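# Insert the peg into the block's hole inside the box

## Task

Push the peg fully home into the hole of the block that sits on the floor of the open box.

## Robot and tools

Robot: two six-joint arms, left_arm and right_arm, each with a two-finger parallel gripper. Each base sits on a mounting plate, and both plates hang from one shared metal frame behind the arms. A "too close" message treats a plate and its half of that frame as part of its arm. Calibrated bases in the scene frame: left_arm at (+0.014, +0.181, +0.187) m, quat_wxyz (+0.999, -0.036, +0.003, -0.023); right_arm at (-0.043, -0.183, +0.187) m, quat_wxyz (+0.999, +0.036, +0.002, -0.015). Both are tilted slightly, so each base frame's up is not exactly its +z.

Frames: the scene frame has its origin at table height midway between the nominal bases, +z up, +x forward over the table, +y toward left_arm (arm names do not match image sides). Hand positions, orientations and wrist camera poses in results are in that arm's own base frame; fixed cameras and the table use the scene frame. Printed hand poses can be off by a few cm, more at long reach.

The row: every motion command is built from rows of 14 numbers, always both arms: left waist, shoulder, elbow, wrist pitch, wrist yaw, wrist roll, left opening, then the same seven for right_arm. Joint numbers are absolute target angles in radians (not offsets), on the same scale as Joint positions. Stated ranges: waist -2.618 to 3.054, shoulder 0.000 to 3.142, elbow 0.000 to 3.142, wrist pitch -1.571 to 1.571, wrist yaw -1.571 to 1.571, wrist roll -2.094 to 2.094. True ends may differ by up to 0.059 rad; a target more than 0.059 past a stated end, and farther out than the current angle, gets the call refused; a target past the real end is clipped and reported as "joint sent to its limit". Opening is an absolute command from -1 (closed) to +1 (fully open). To leave a gripper alone, repeat its current command; 0 means half open, not "no change".

execute_actions(actions, cameras): actions is a list of actions; each action is a table of up to 15 rows, one row per 1/30 s control step, and a short table keeps its last row until 15 steps (0.5 s) pass. An empty list just reports state and images. Per step, each joint's target is kept within 0.339 rad of its measured angle for the first three joints and 2.2 rad for the wrist joints; if targets would move a gripper more than 200 mm, that arm's targets are scaled back. Far targets therefore take several actions, and an unfinished motion must be commanded again. To hold a joint still, resend its "Joint targets" value.

move(target, speed, blend, opening_speed, blocking, cameras): target is one row or a list of up to 15 rows of absolute joint targets, interpolated in joint space, so grippers trace curves and nothing is avoided, including the other arm. speed (rad/s, 0.01 to 12.57, default 0.5) caps the joint with the longest way to go; give one number or one per target. blend (rad) rounds corners at intermediate targets; 0 stops at each. opening_speed (at least 0.2 per second on the opening scale) ramps gripper changes. Paths take at least 0.5 s; a whole list shares 10 s and longer paths stop short. Opening changes in the first row start immediately; changes in later rows apply on arrival, pausing all arms. blocking=false returns after about 0.5 s while the move runs on; a new move replaces it. The "move:" line reports done, off_target (resting more than 0.035 rad from target), moving, held or fault, plus limits=held if steps were withheld. Faster moves and targets set deeper past a contact hit and press harder.

wait(seconds 0 to 10) lets time pass with commands held; a running move continues. stop brakes a running move and needs room. zoom_image(camera, region=[x0, y0, x1, y1] pixels, top-left origin, at most 504 by 504) magnifies the latest image of a camera included in the newest result. read_manual only gives licence texts. finished_scene(scene = current scene number) ends the scene irreversibly; the peg must stay inserted with the robot released.

Cameras: cam_head_left, cam_head_right, cam_left_wrist, cam_right_wrist, each 672x504. cameras=[] returns none; omitted, null or ["all"] returns all; an unknown name voids the call.

Results: end_effector_position (m) is the point between the finger pads, about 1 cm behind the tips; fingers point along gripper +z and close along y. Joint positions and Joint velocities list per arm the six joints then the gripper gap in metres (0.093 fully open; it bottoms at 0). "within noise" means that arm is still. Joint targets shows what joints are currently driven toward; Tool commands shows gripper commands. grip_measured is the gripper motor on the -1..+1 scale: pads meet near -0.94, and an object adds about 0.0208 per mm of width; readings may be up to about 0.02 too high. For a firm grip on a rigid flat object, send a number at least 0.24 below its width reading, and keep sending it while holding; release by sending well above that reading. Pads press about 50 to 65 N each. Joint torques (N m) follow joint order, positive toward larger angles, include arm weight, and joints 1 to 3 wrap at ±28. Calls with actions also list joint positions at some steps. "joint command not followed" means the clearance check altered targets; it does not keep grippers apart.

Avoid: dropping the peg, opening on a moving part, slams, hard hits, very hard pushes, any arm-to-arm press (including closing on the other arm's fingers), and anything leaving the table. Friction and weight can leave joints short or past target; tiny turns may not happen. Motors heat when holding loads, stretching out or pushing against the unreachable: MOTOR HOT at 75 °C, a fold-and-idle fault at 90 °C, limp arm at 100 °C. The simulation keeps running between calls. Loose objects may get nudged occasionally.

Each tool is called after "Call:" by a JSON object that holds its "method" and its "body".

## Session

Call:
{"method": "execute_actions", "body": {"actions": []}}

Scene clock: 0.00 s.
left_arm: end_effector_position=(+0.3904, +0.0034, +0.0750) grip_measured=+1.000 end_effector_quat_wxyz=(+0.533, -0.034, +0.845, +0.014) | right_arm: end_effector_position=(+0.3826, -0.0317, +0.0874) grip_measured=+1.000 end_effector_quat_wxyz=(+0.563, +0.077, +0.822, -0.048)
Joint positions: left_arm=[-0.028 1.554 0.413 0.692 -0.086 -0.054 0.093] | right_arm=[-0.016 1.525 0.358 0.792 0.152 0.068 0.093]
Joint velocities: within noise
Joint torques (N m): no reading
Heat: left arm: 32 °C; right arm: 30 °C.
Joint targets: left_arm=[-0.028 1.547 0.422 0.695 -0.086 -0.054] | right_arm=[-0.016 1.516 0.368 0.802 0.152 0.068]
Tool commands: left_gripper/opening=+1.0 right_gripper/opening=+1.0

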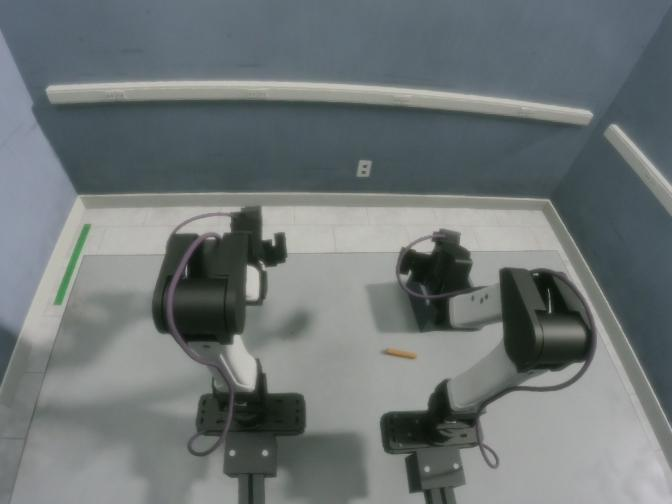

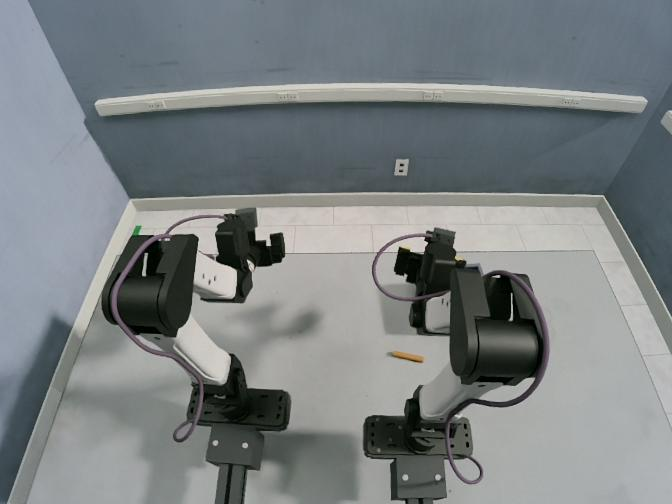

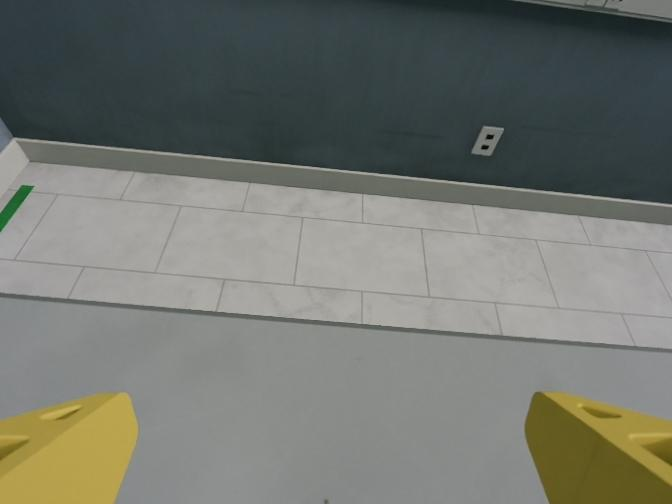

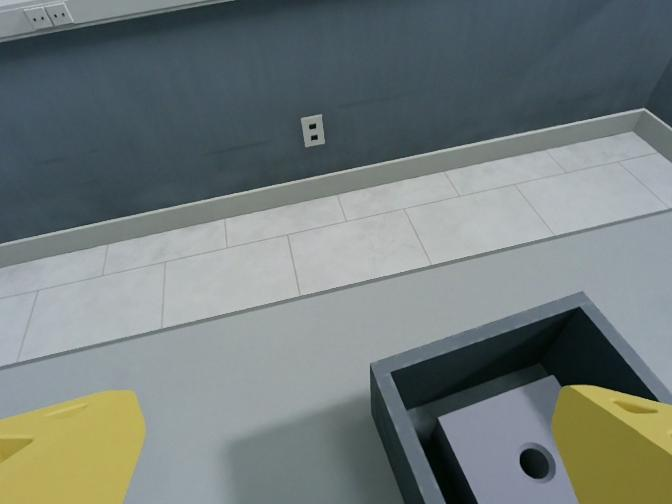

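Call:
{"method": "zoom_image", "body": {"camera": "cam_head_right", "region": [340, 220, 520, 400]}}

Call:
{"method": "zoom_image", "body": {"camera": "cam_head_left", "region": [340, 220, 520, 400]}}

Call:
{"method": "zoom_image", "body": {"camera": "cam_right_wrist", "region": [336, 252, 672, 504]}}

Scaled by 2.800.

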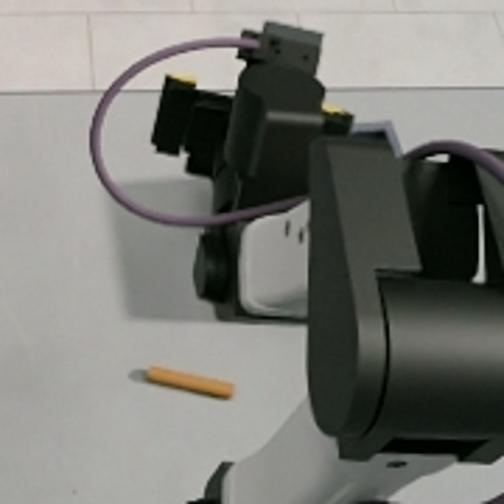

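Scaled by 2.800.

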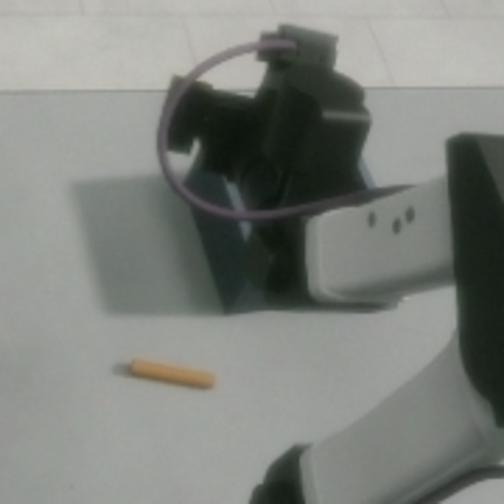

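Scaled by 1.500.

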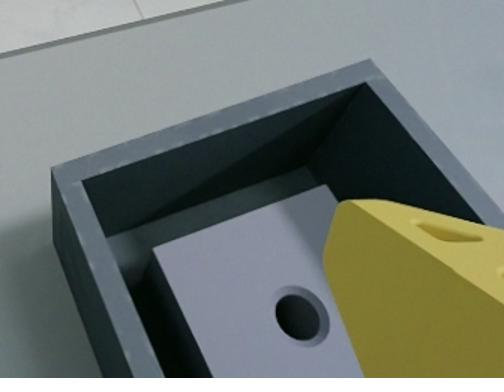

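Call:
{"method": "move", "body": {"target": [-0.028,1.547,0.422,0.695,-0.086,-0.054,1,0,1.634,0.832,-0.769,0,0,1], "speed": 1}}

Scene clock: 47.13 s.
left_arm: end_effector_position=(+0.3904, +0.0034, +0.0750) grip_measured=+1.000 end_effector_quat_wxyz=(+0.533, -0.034, +0.845, +0.014) | right_arm: end_effector_position=(+0.2406, -0.0036, -0.0040) grip_measured=+1.000 end_effector_quat_wxyz=(-0.007, +0.010, +1.000, -0.005)
Joint positions: left_arm=[-0.028 1.554 0.413 0.692 -0.086 -0.054 0.093] | right_arm=[-0.008 1.622 0.8 -0.763 0.01 0.012 0.093]
Joint velocities: within noise
Joint torques (N m): left_arm=[0.01 -4.59 5.93 2.2 -0.01 -0.05] | right_arm=[1.29 -4.38 9.2 0.06 -0.1 -0.07]
Heat: left arm: 33 °C; right arm: 32 °C.
Joint targets: left_arm=[-0.028 1.547 0.422 0.695 -0.086 -0.054] | right_arm=[0.000 1.634 0.832 -0.769 0.000 0.000]
move: done

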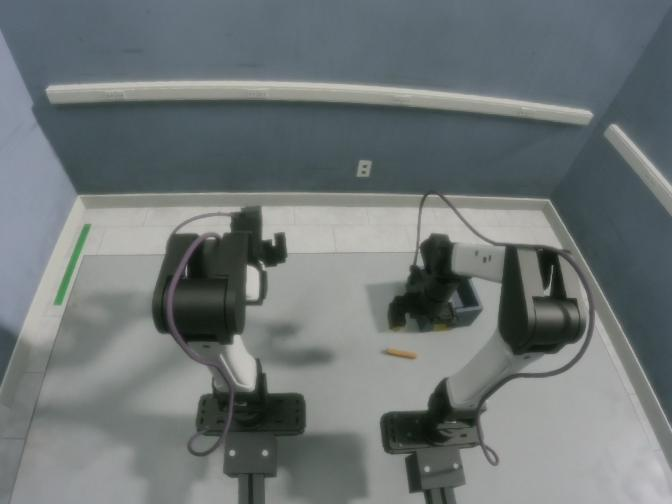

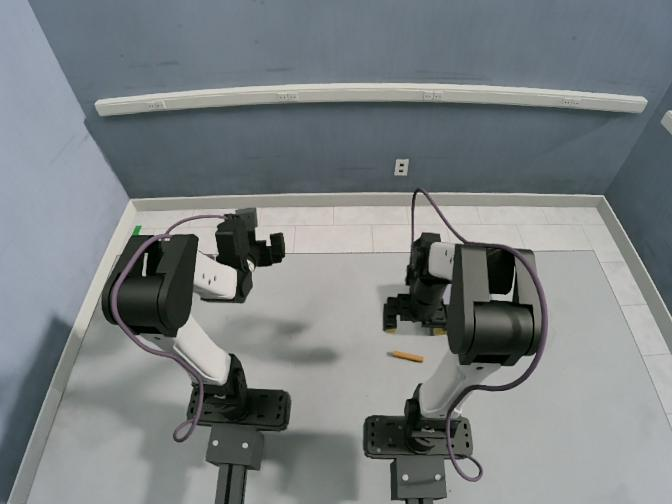

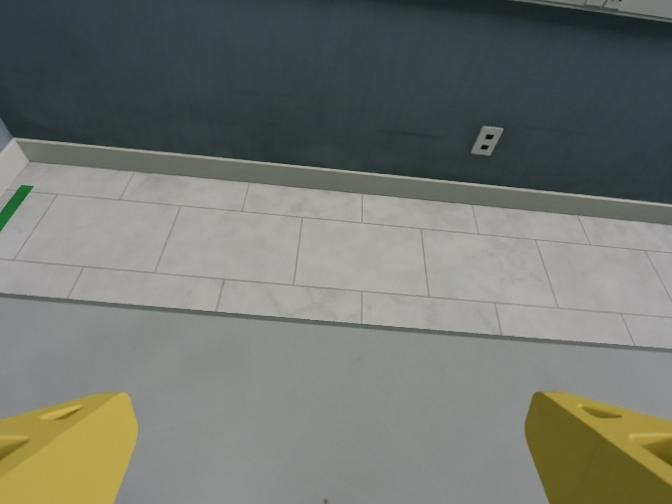

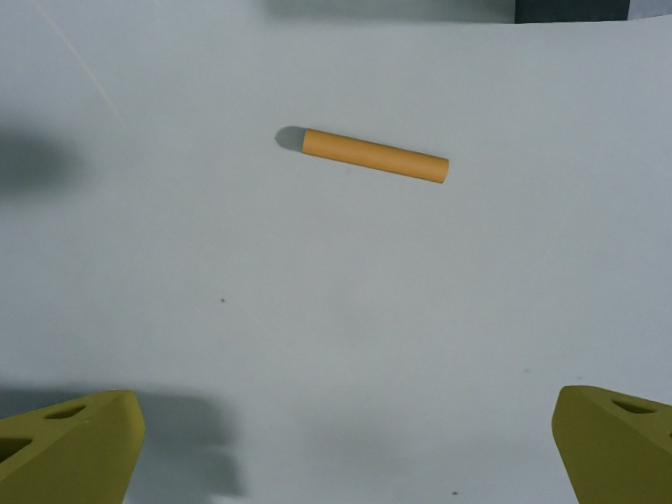

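Call:
{"method": "move", "body": {"target": [-0.028,1.547,0.422,0.695,-0.086,-0.054,1,-0.15,1.909,1.387,-1.049,0,0,1], "speed": 1}}

Scene clock: 67.20 s.
left_arm: end_effector_position=(+0.3904, +0.0034, +0.0750) grip_measured=+1.000 end_effector_quat_wxyz=(+0.533, -0.034, +0.845, +0.014) | right_arm: end_effector_position=(+0.3389, -0.0507, +0.0472) grip_measured=+1.000 end_effector_quat_wxyz=(-0.005, +0.078, +0.997, -0.003)
Joint positions: left_arm=[-0.028 1.554 0.413 0.692 -0.086 -0.054 0.093] | right_arm=[-0.145 1.895 1.356 -1.042 0.006 0.011 0.093]
Joint velocities: within noise
Joint torques (N m): left_arm=[-0.02 -4.6 5.91 2.2 -0.01 -0.06] | right_arm=[0.35 -7.36 9.84 0.07 -0.05 -0.11]
Heat: left arm: 33 °C; right arm: 33 °C.
Joint targets: left_arm=[-0.028 1.547 0.422 0.695 -0.086 -0.054] | right_arm=[-0.150 1.909 1.387 -1.049 0.000 0.000]
move: done

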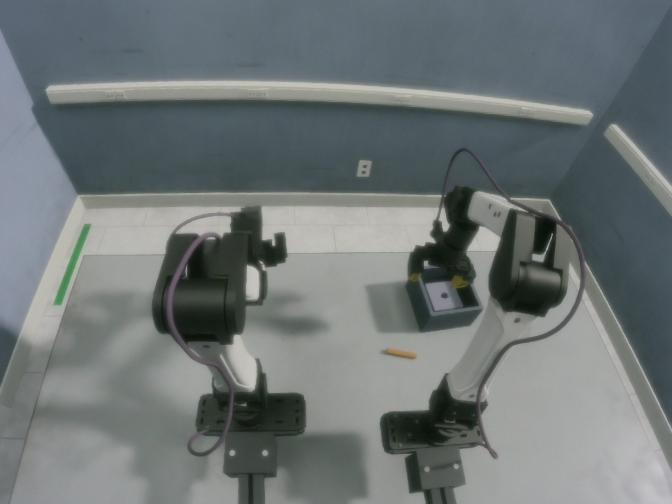

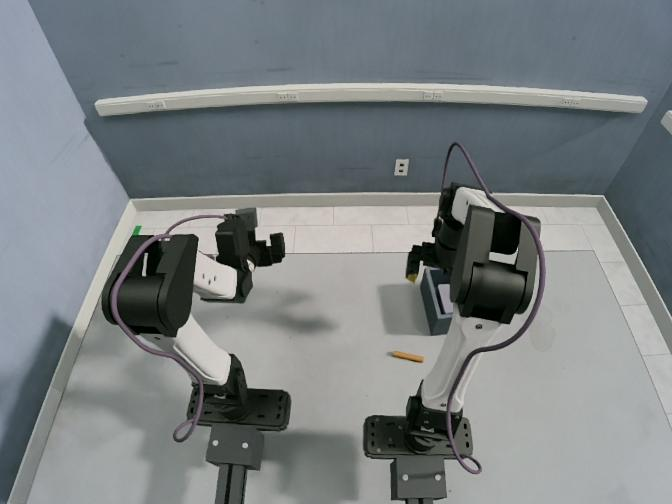

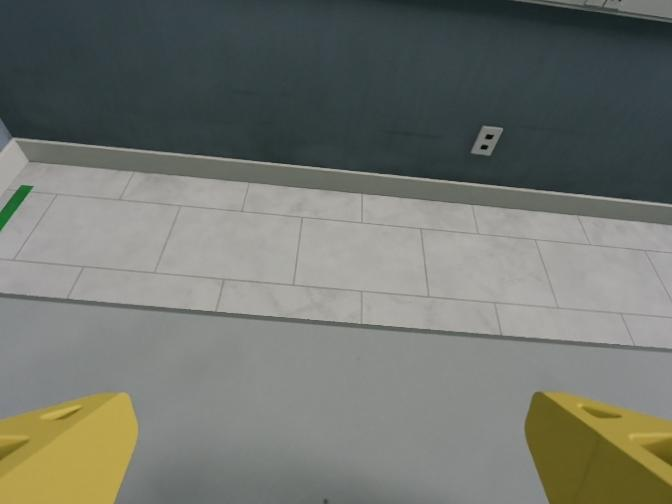

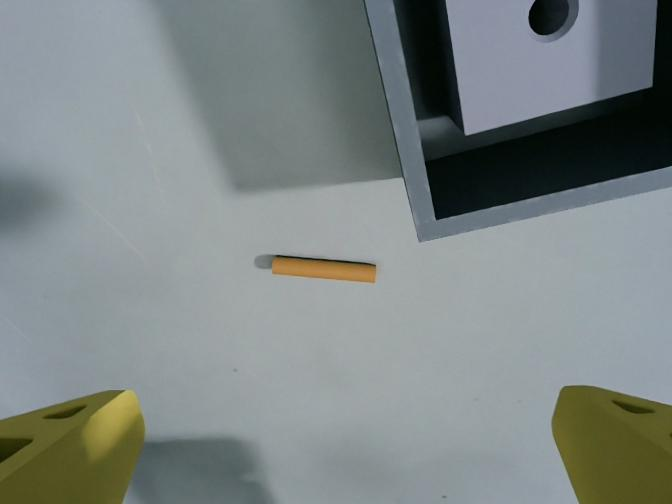

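Call:
{"method": "move", "body": {"target": [-0.028,1.547,0.422,0.695,-0.086,-0.054,1,-0.3,2.173,1.819,-1.217,0,0,1], "speed": 1, "cameras": ["cam_right_wrist","cam_head_left","cam_head_right"]}}

Call:
{"method": "zoom_image", "body": {"camera": "cam_head_left", "region": [380, 240, 500, 370]}}

Scene clock: 76.93 s.
left_arm: end_effector_position=(+0.3904, +0.0034, +0.0750) grip_measured=+1.000 end_effector_quat_wxyz=(+0.533, -0.034, +0.845, +0.014) | right_arm: end_effector_position=(+0.3944, -0.1224, +0.0572) grip_measured=+1.000 end_effector_quat_wxyz=(-0.007, +0.154, +0.988, -0.002)
Joint positions: left_arm=[-0.028 1.554 0.413 0.692 -0.086 -0.054 0.093] | right_arm=[-0.299 2.157 1.783 -1.209 0.005 0.011 0.093]
Joint velocities: within noise
Joint torques (N m): left_arm=[-0.01 -4.57 5.91 2.2 -0.02 -0.05] | right_arm=[0.73 -9.68 10.58 0.04 -0.02 -0.08]
Heat: left arm: 33 °C; right arm: 34 °C.
Joint targets: left_arm=[-0.028 1.547 0.422 0.695 -0.086 -0.054] | right_arm=[-0.300 2.173 1.819 -1.217 0.000 0.000]
move: off_target (right_arm); right_arm: the elbow is farthest, 0.036 rad from its target
Images, in order (width x height): cam_head_left 672x504, cam_head_right 672x504, cam_right_wrist 672x504.

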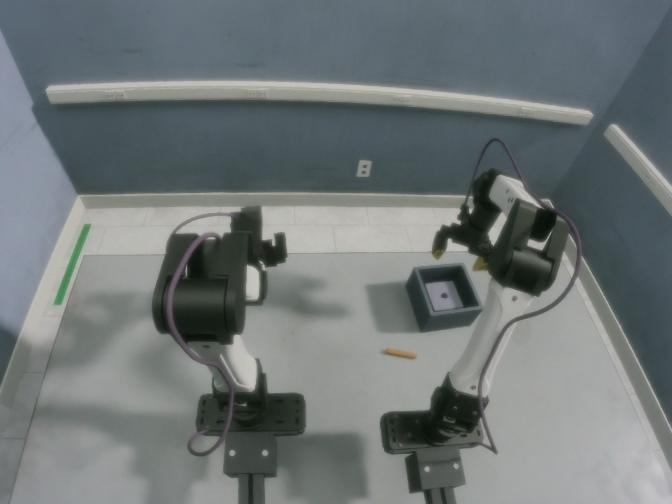

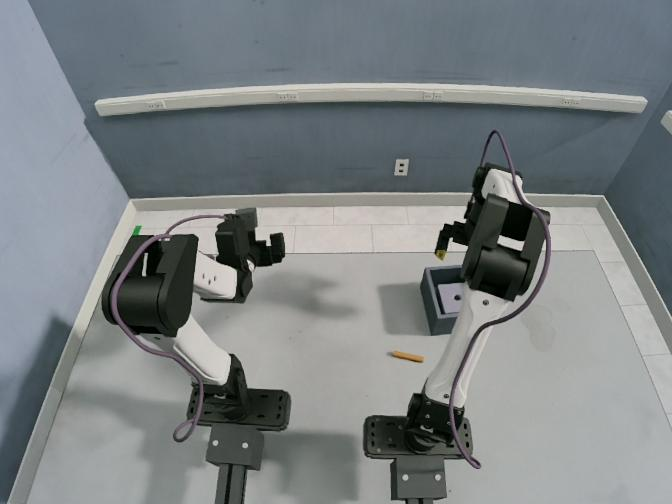

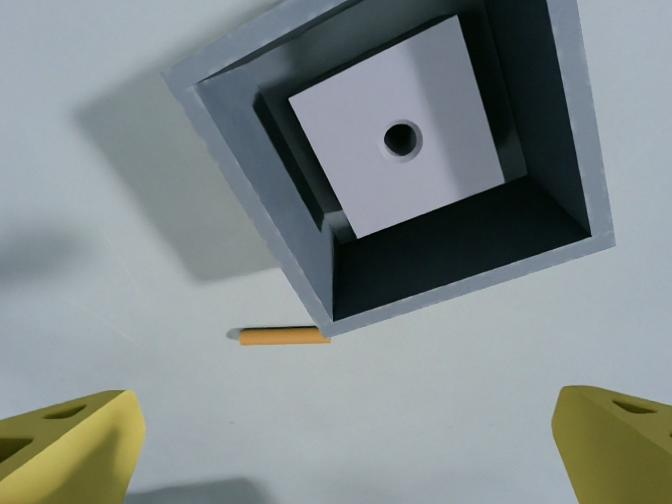

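Scaled by 3.877.

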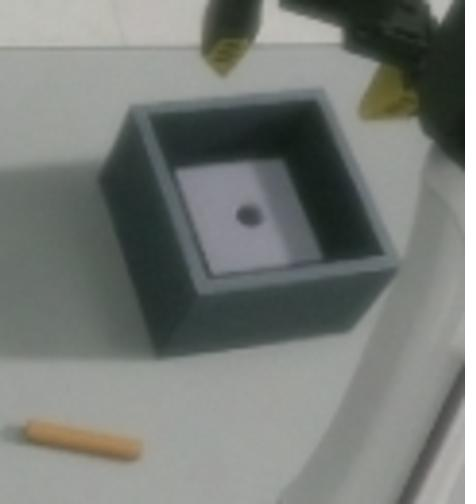

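Call:
{"method": "move", "body": {"target": [-0.028,1.547,0.422,0.695,-0.086,-0.054,1,0.32,2.278,1.037,-0.6,0.489,-0.982,0.1], "speed": 1}}

Call:
{"method": "zoom_image", "body": {"camera": "cam_head_right", "region": [340, 250, 520, 430]}}

Scene clock: 149.50 s.
left_arm: end_effector_position=(+0.3904, +0.0034, +0.0750) grip_measured=+1.000 end_effector_quat_wxyz=(+0.533, -0.034, +0.845, +0.014) | right_arm: end_effector_position=(+0.2806, +0.0102, -0.1101) grip_measured=+0.102 end_effector_quat_wxyz=(-0.199, -0.603, +0.750, -0.183)
Joint positions: left_arm=[-0.028 1.554 0.413 0.692 -0.086 -0.054 0.093] | right_arm=[0.319 2.27 1.043 -0.612 0.483 -0.969 0.05]
Joint velocities: within noise
Joint torques (N m): left_arm=[-0.01 -4.63 5.9 2.19 0 -0.06] | right_arm=[0.95 -8.09 3.11 -0.25 0.31 -0.06]
Heat: left arm: 35 °C; right arm: 39 °C.
Joint targets: left_arm=[-0.028 1.547 0.422 0.695 -0.086 -0.054] | right_arm=[0.320 2.278 1.037 -0.600 0.489 -0.982]
move: done

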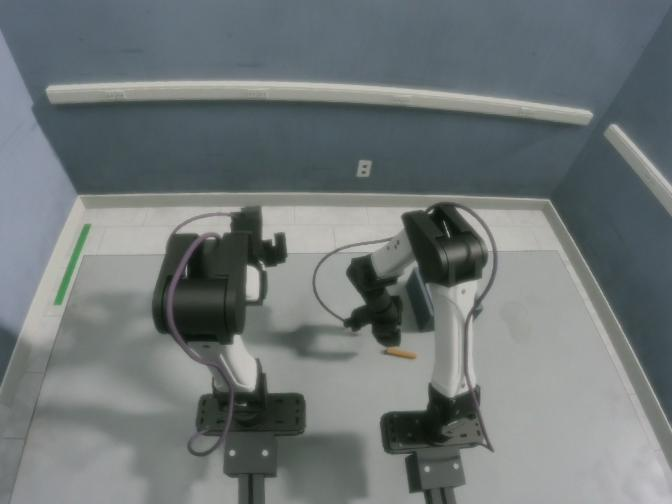

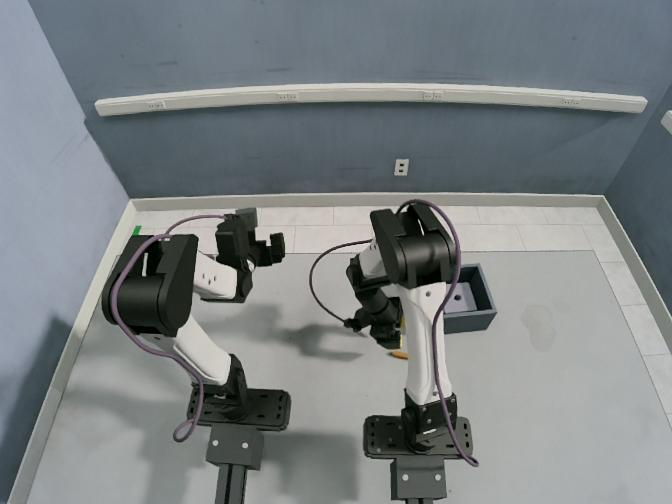

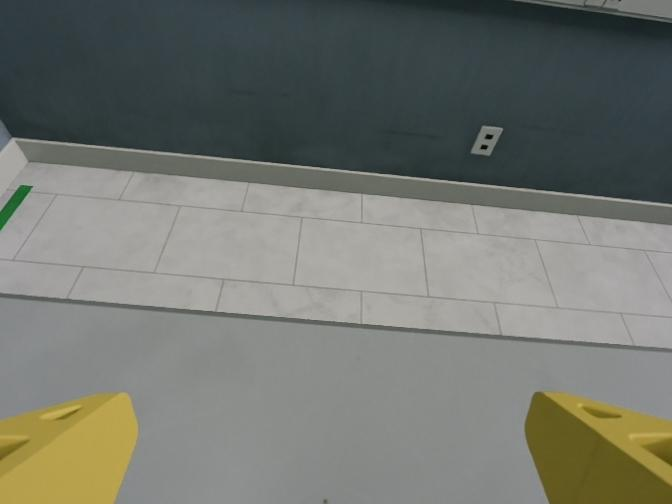

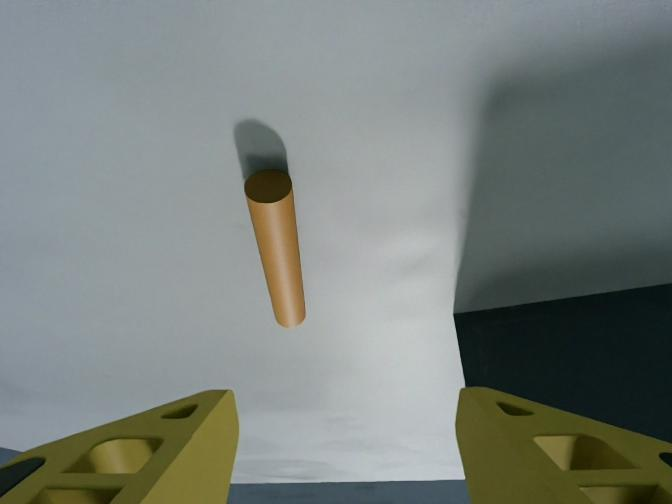

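Scaled by 2.800.

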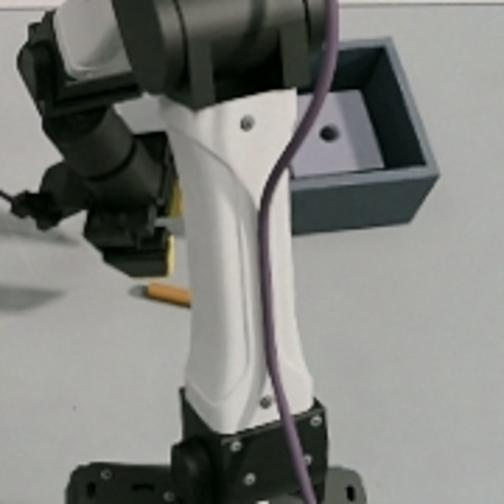

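Call:
{"method": "move", "body": {"target": [[-0.028,1.547,0.422,0.695,-0.086,-0.054,1,0.341,2.264,0.957,-0.56,0.483,-0.982,0.1],[-0.028,1.547,0.422,0.695,-0.086,-0.054,1,0.329,2.40,0.975,-0.44,0.486,-0.985,0.1]], "speed": 0.5, "cameras": ["cam_right_wrist","cam_head_left"]}}

Scene clock: 174.27 s.
left_arm: end_effector_position=(+0.3904, +0.0034, +0.0750) grip_measured=+1.000 end_effector_quat_wxyz=(+0.533, -0.034, +0.845, +0.014) | right_arm: end_effector_position=(+0.2515, +0.0043, -0.1533) grip_measured=+0.102 end_effector_quat_wxyz=(-0.217, -0.613, +0.739, -0.177)
Joint positions: left_arm=[-0.028 1.554 0.413 0.692 -0.086 -0.054 0.093] | right_arm=[0.334 2.393 0.964 -0.452 0.484 -0.974 0.05]
Joint velocities: within noise
Joint torques (N m): left_arm=[-0.05 -4.6 5.91 2.19 0 -0.05] | right_arm=[0.25 -8.09 3.69 -0.3 0.25 -0.09]
Heat: left arm: 35 °C; right arm: 38 °C.
Joint targets: left_arm=[-0.028 1.547 0.422 0.695 -0.086 -0.054] | right_arm=[0.329 2.400 0.975 -0.440 0.486 -0.985]
move: done
Images, in order (width x height): cam_head_left 672x504, cam_right_wrist 672x504.

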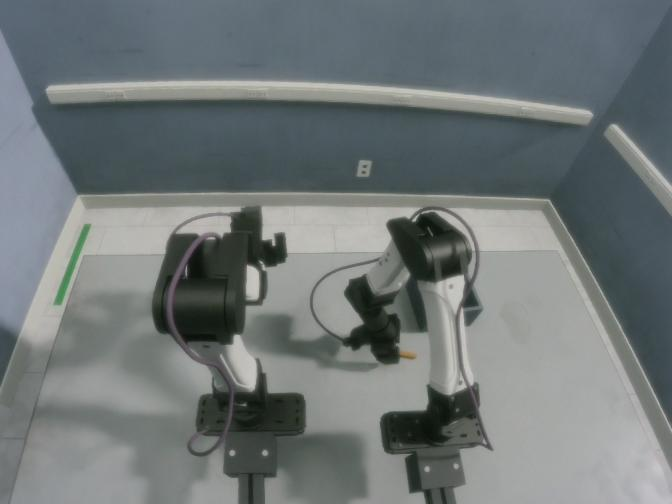

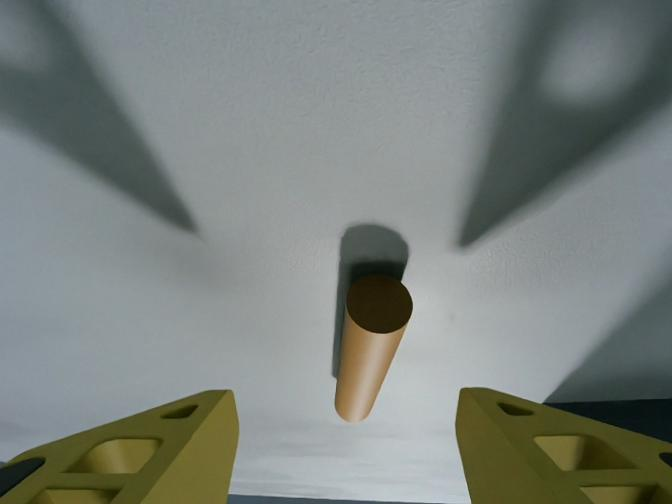

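Call:
{"method": "move", "body": {"target": [-0.028,1.547,0.422,0.695,-0.086,-0.054,1,0.324,2.469,1.004,-0.383,0.486,-0.992,0.1], "speed": 0.3, "cameras": ["cam_right_wrist","cam_head_left"]}}

Scene clock: 180.77 s.
left_arm: end_effector_position=(+0.3904, +0.0034, +0.0750) grip_measured=+1.000 end_effector_quat_wxyz=(+0.533, -0.034, +0.845, +0.014) | right_arm: end_effector_position=(+0.2569, +0.0061, -0.1703) grip_measured=+0.102 end_effector_quat_wxyz=(-0.210, -0.614, +0.739, -0.180)
Joint positions: left_arm=[-0.028 1.554 0.413 0.692 -0.086 -0.054 0.093] | right_arm=[0.334 2.455 0.988 -0.396 0.484 -0.98 0.05]
Joint velocities: within noise
Joint torques (N m): left_arm=[0.05 -4.62 5.91 2.2 -0.03 -0.06] | right_arm=[-0.18 -7.6 3.97 -0.28 0.21 -0.07]
Heat: left arm: 35 °C; right arm: 38 °C.
Joint targets: left_arm=[-0.028 1.547 0.422 0.695 -0.086 -0.054] | right_arm=[0.324 2.469 1.004 -0.383 0.486 -0.992]
move: done
Images, in order (width x height): cam_head_left 672x504, cam_right_wrist 672x504.

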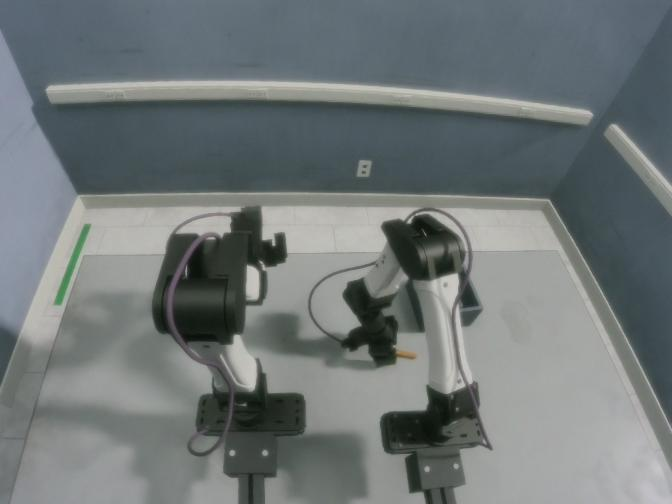

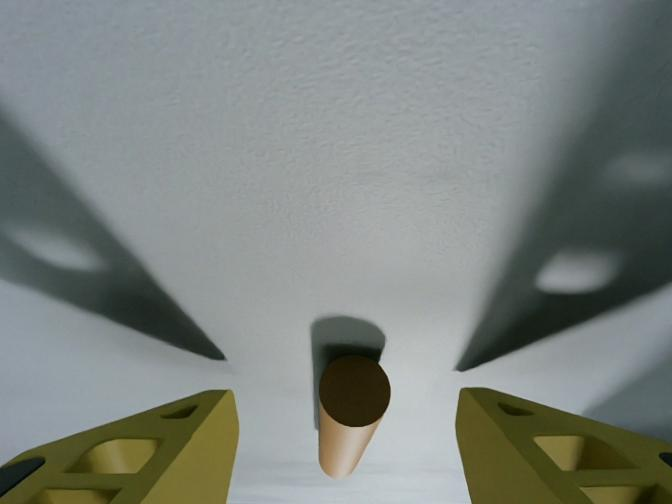

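Call:
{"method": "move", "body": {"target": [[-0.028,1.547,0.422,0.695,-0.086,-0.054,1,0.296,2.469,1.004,-0.383,0.486,-0.992,0.1],[-0.028,1.547,0.422,0.695,-0.086,-0.054,1,0.296,2.469,1.004,-0.383,0.486,-0.992,-0.95]], "speed": 0.3, "opening_speed": 0.8, "cameras": ["cam_right_wrist","cam_head_left"]}}

Scene clock: 188.47 s.
left_arm: end_effector_position=(+0.3904, +0.0034, +0.0750) grip_measured=+1.000 end_effector_quat_wxyz=(+0.533, -0.034, +0.845, +0.014) | right_arm: end_effector_position=(+0.2572, -0.0017, -0.1704) grip_measured=-0.798 end_effector_quat_wxyz=(-0.212, -0.603, +0.749, -0.177)
Joint positions: left_arm=[-0.028 1.554 0.413 0.692 -0.086 -0.054 0.093] | right_arm=[0.303 2.455 0.988 -0.395 0.484 -0.981 0.007]
Joint velocities: within noise
Joint torques (N m): left_arm=[-0.02 -4.57 5.93 2.2 -0.01 -0.06] | right_arm=[0.13 -7.57 3.86 -0.29 0.24 -0.08]
Heat: left arm: 35 °C; right arm: 38 °C.
Joint targets: left_arm=[-0.028 1.547 0.422 0.695 -0.086 -0.054] | right_arm=[0.296 2.469 1.004 -0.383 0.486 -0.992]
move: done
Images, in order (width x height): cam_head_left 672x504, cam_right_wrist 672x504.

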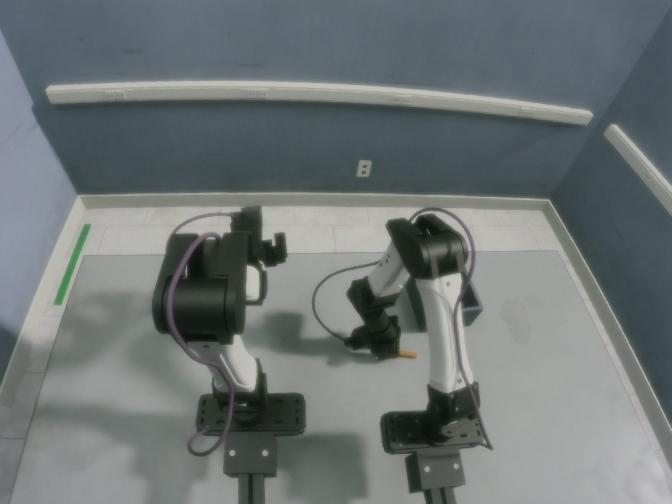

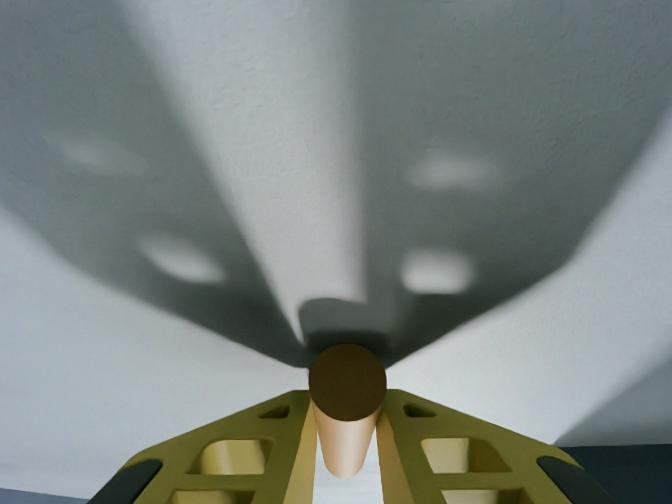

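Call:
{"method": "move", "body": {"target": [[-0.028,1.547,0.422,0.695,-0.086,-0.054,1,0.296,2.278,0.99,-0.56,0.486,-0.992,-0.95],[-0.028,1.547,0.422,0.695,-0.086,-0.054,1,0.29,2.0,0.95,-0.81,0.486,-0.982,-0.95],[-0.028,1.547,0.422,0.695,-0.086,-0.054,1,-0.14,1.958,0.64,0.79,0.6,0.268,-0.95]], "speed": [0.4,0.8,0.9], "blend": 0.05}}

Scene clock: 215.40 s.
left_arm: end_effector_position=(+0.3904, +0.0034, +0.0750) grip_measured=+1.000 end_effector_quat_wxyz=(+0.533, -0.034, +0.845, +0.014) | right_arm: end_effector_position=(+0.4047, -0.1025, -0.0229) grip_measured=-0.816 end_effector_quat_wxyz=(+0.431, +0.247, +0.855, -0.146)
Joint positions: left_arm=[-0.028 1.554 0.413 0.692 -0.086 -0.054 0.093] | right_arm=[-0.084 2.009 0.626 0.687 0.417 0.281 0.006]
Joint velocities: within noise
Joint torques (N m): left_arm=[-0.02 -4.6 5.93 2.19 0 -0.05] | right_arm=[-4.34 -12.29 6.05 2.68 1.91 -0.06]
Heat: left arm: 36 °C; right arm: 38 °C.
Joint targets: left_arm=[-0.028 1.547 0.422 0.695 -0.086 -0.054] | right_arm=[-0.140 1.958 0.640 0.790 0.600 0.268]
move: off_target (right_arm); right_arm: the wrist yaw is farthest, 0.183 rad from its target

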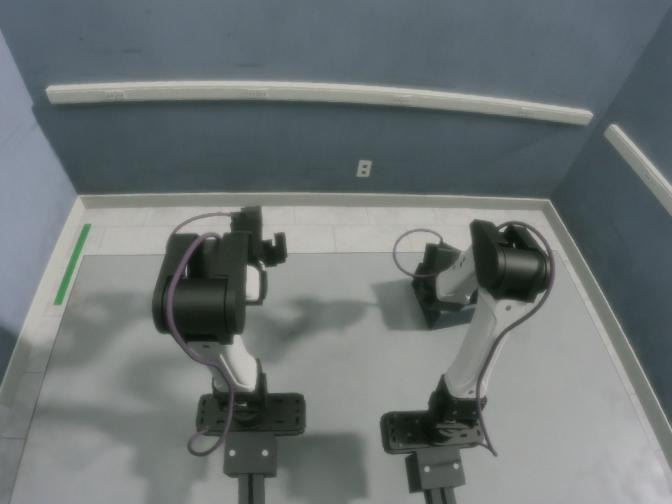

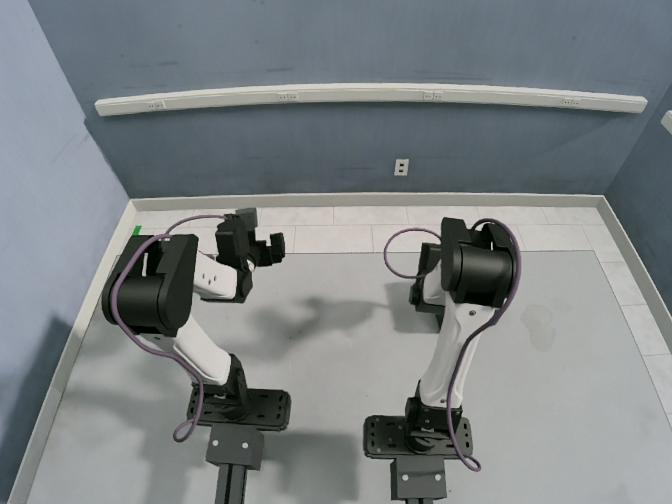

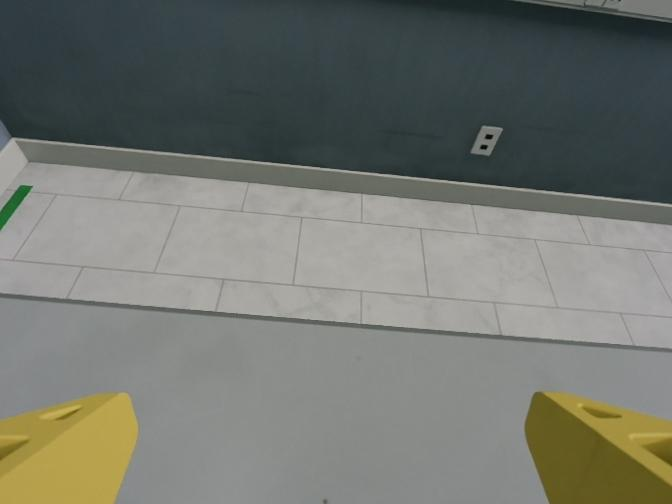

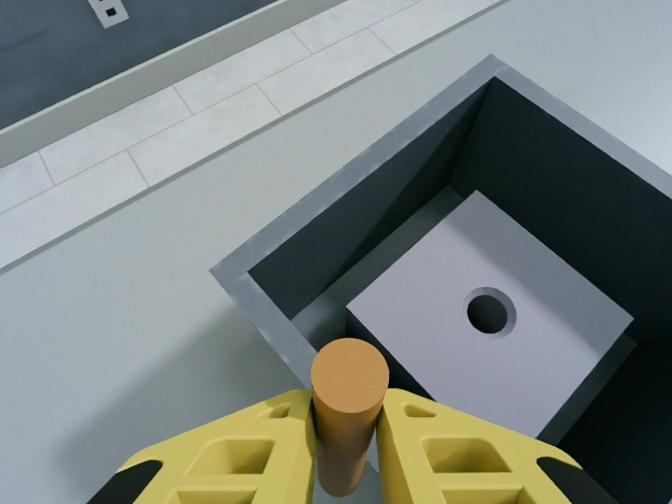

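Call:
{"method": "move", "body": {"target": [[-0.028,1.547,0.422,0.695,-0.086,-0.054,1,-0.05,1.98,0.63,0.69,0.40,0.281,-0.95],[-0.028,1.547,0.422,0.695,-0.086,-0.054,1,-0.05,1.75,0.55,0.60,0.42,0.281,-0.95]], "speed": 0.5, "blend": 0.03, "cameras": ["cam_right_wrist","cam_head_left"]}}

Scene clock: 220.90 s.
left_arm: end_effector_position=(+0.3904, +0.0034, +0.0750) grip_measured=+1.000 end_effector_quat_wxyz=(+0.533, -0.034, +0.845, +0.014) | right_arm: end_effector_position=(+0.3975, -0.0907, +0.0304) grip_measured=-0.816 end_effector_quat_wxyz=(+0.466, +0.240, +0.841, -0.131)
Joint positions: left_arm=[-0.028 1.554 0.413 0.692 -0.086 -0.054 0.093] | right_arm=[-0.057 1.781 0.564 0.598 0.414 0.282 0.006]
Joint velocities: within noise
Joint torques (N m): left_arm=[0.01 -4.59 5.91 2.19 -0.02 -0.04] | right_arm=[1.16 -9.57 4.29 1.72 0.23 0.07]
Heat: left arm: 36 °C; right arm: 38 °C.
Joint targets: left_arm=[-0.028 1.547 0.422 0.695 -0.086 -0.054] | right_arm=[-0.050 1.750 0.550 0.600 0.420 0.281]
move: done
Images, in order (width x height): cam_head_left 672x504, cam_right_wrist 672x504.

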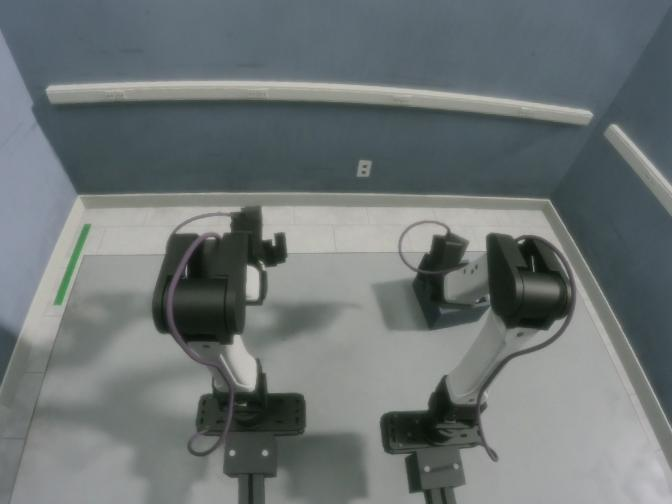

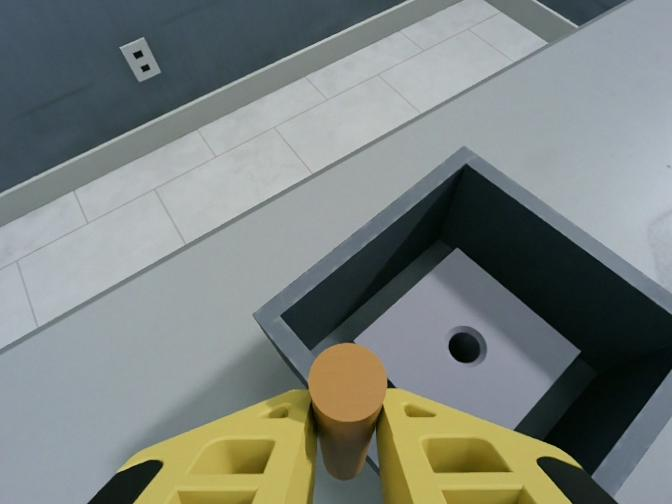

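Call:
{"method": "move", "body": {"target": [-0.028,1.547,0.422,0.695,-0.086,-0.054,1,-0.142,1.87,0.653,0.694,0.6,0.265,-0.95], "speed": 0.5, "cameras": ["cam_right_wrist","cam_head_left","cam_head_right"]}}

Call:
{"method": "zoom_image", "body": {"camera": "cam_head_left", "region": [380, 210, 520, 350]}}

Scene clock: 229.37 s.
left_arm: end_effector_position=(+0.3904, +0.0034, +0.0750) grip_measured=+1.000 end_effector_quat_wxyz=(+0.533, -0.034, +0.845, +0.014) | right_arm: end_effector_position=(+0.3960, -0.1495, +0.0408) grip_measured=-0.816 end_effector_quat_wxyz=(+0.477, +0.308, +0.792, -0.224)
Joint positions: left_arm=[-0.028 1.554 0.413 0.692 -0.086 -0.054 0.093] | right_arm=[-0.137 1.858 0.624 0.668 0.592 0.273 0.006]
Joint velocities: within noise
Joint torques (N m): left_arm=[0.01 -4.6 5.87 2.2 -0.01 -0.05] | right_arm=[0.09 -6.31 8.58 1.95 0.27 -0.06]
Heat: left arm: 36 °C; right arm: 38 °C.
Joint targets: left_arm=[-0.028 1.547 0.422 0.695 -0.086 -0.054] | right_arm=[-0.142 1.870 0.653 0.694 0.600 0.265]
move: done
Images, in order (width x height): cam_head_left 672x504, cam_head_right 672x504, cam_right_wrist 672x504.

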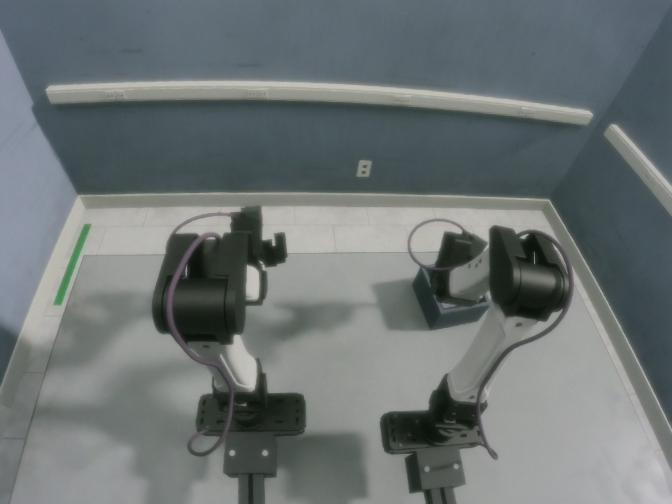

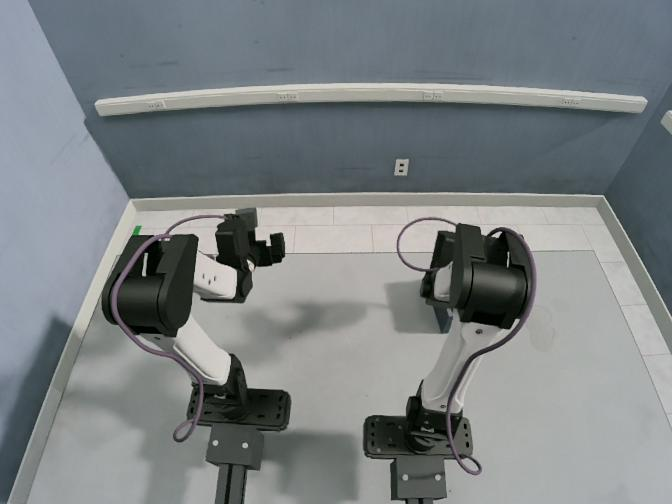

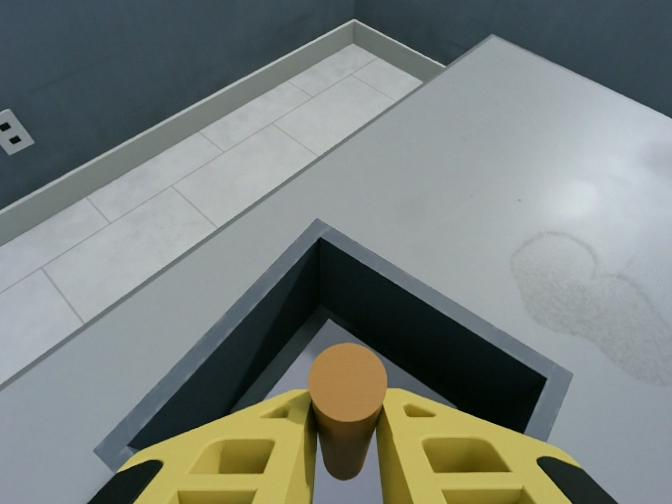

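Scaled by 3.600.

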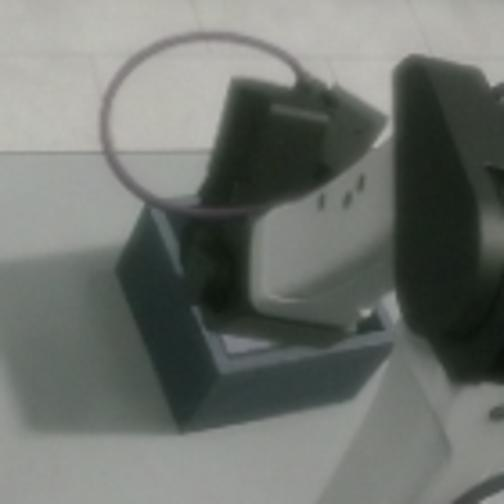

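Call:
{"method": "move", "body": {"target": [-0.028,1.547,0.422,0.695,-0.086,-0.054,1,-0.208,2.031,0.717,0.835,0.553,0.223,-0.95], "speed": 0.3, "cameras": ["cam_right_wrist","cam_head_left","cam_head_right"]}}

Call:
{"method": "zoom_image", "body": {"camera": "cam_right_wrist", "region": [220, 330, 450, 504]}}

Scene clock: 279.47 s.
left_arm: end_effector_position=(+0.3904, +0.0034, +0.0750) grip_measured=+1.000 end_effector_quat_wxyz=(+0.533, -0.034, +0.845, +0.014) | right_arm: end_effector_position=(+0.4115, -0.1758, +0.0195) grip_measured=-0.816 end_effector_quat_wxyz=(+0.484, +0.314, +0.782, -0.233)
Joint positions: left_arm=[-0.028 1.554 0.413 0.692 -0.086 -0.054 0.093] | right_arm=[-0.202 2.019 0.688 0.809 0.563 0.231 0.006]
Joint velocities: within noise
Joint torques (N m): left_arm=[-0.02 -4.59 5.97 2.2 0 -0.05] | right_arm=[0.1 -7.36 8.01 1.99 0.06 -0.06]
Heat: left arm: 37 °C; right arm: 37 °C.
Joint targets: left_arm=[-0.028 1.547 0.422 0.695 -0.086 -0.054] | right_arm=[-0.208 2.031 0.717 0.835 0.553 0.223]
move: done
Images, in order (width x height): cam_head_left 672x504, cam_head_right 672x504, cam_right_wrist 672x504.

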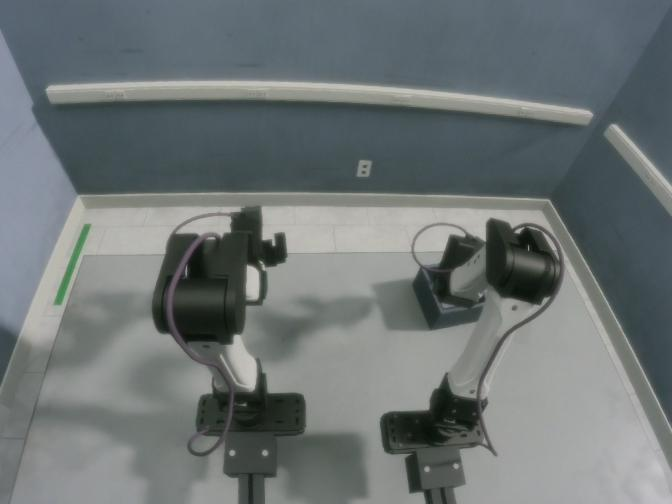

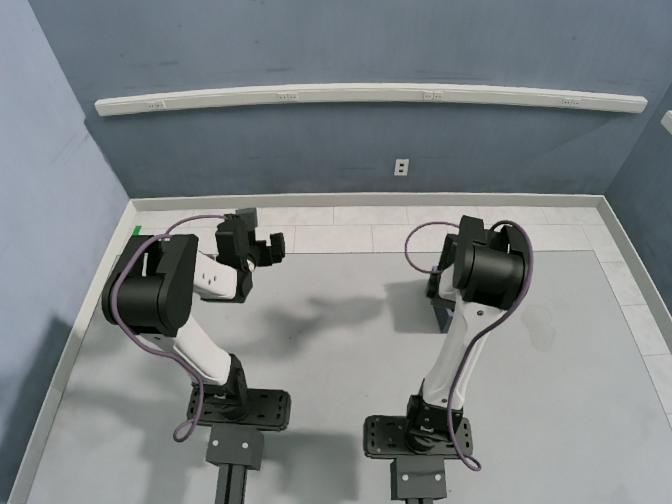

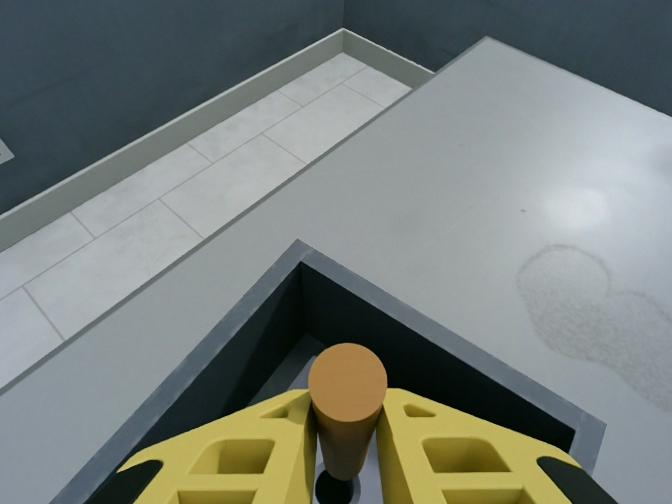

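Scaled by 2.191.

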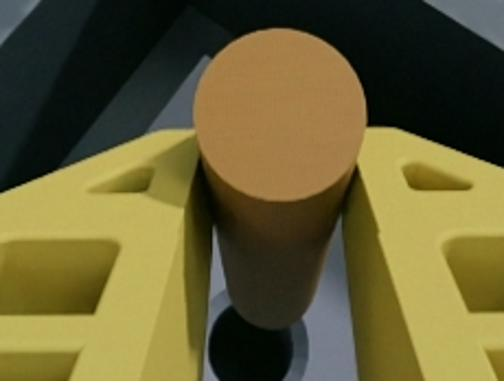

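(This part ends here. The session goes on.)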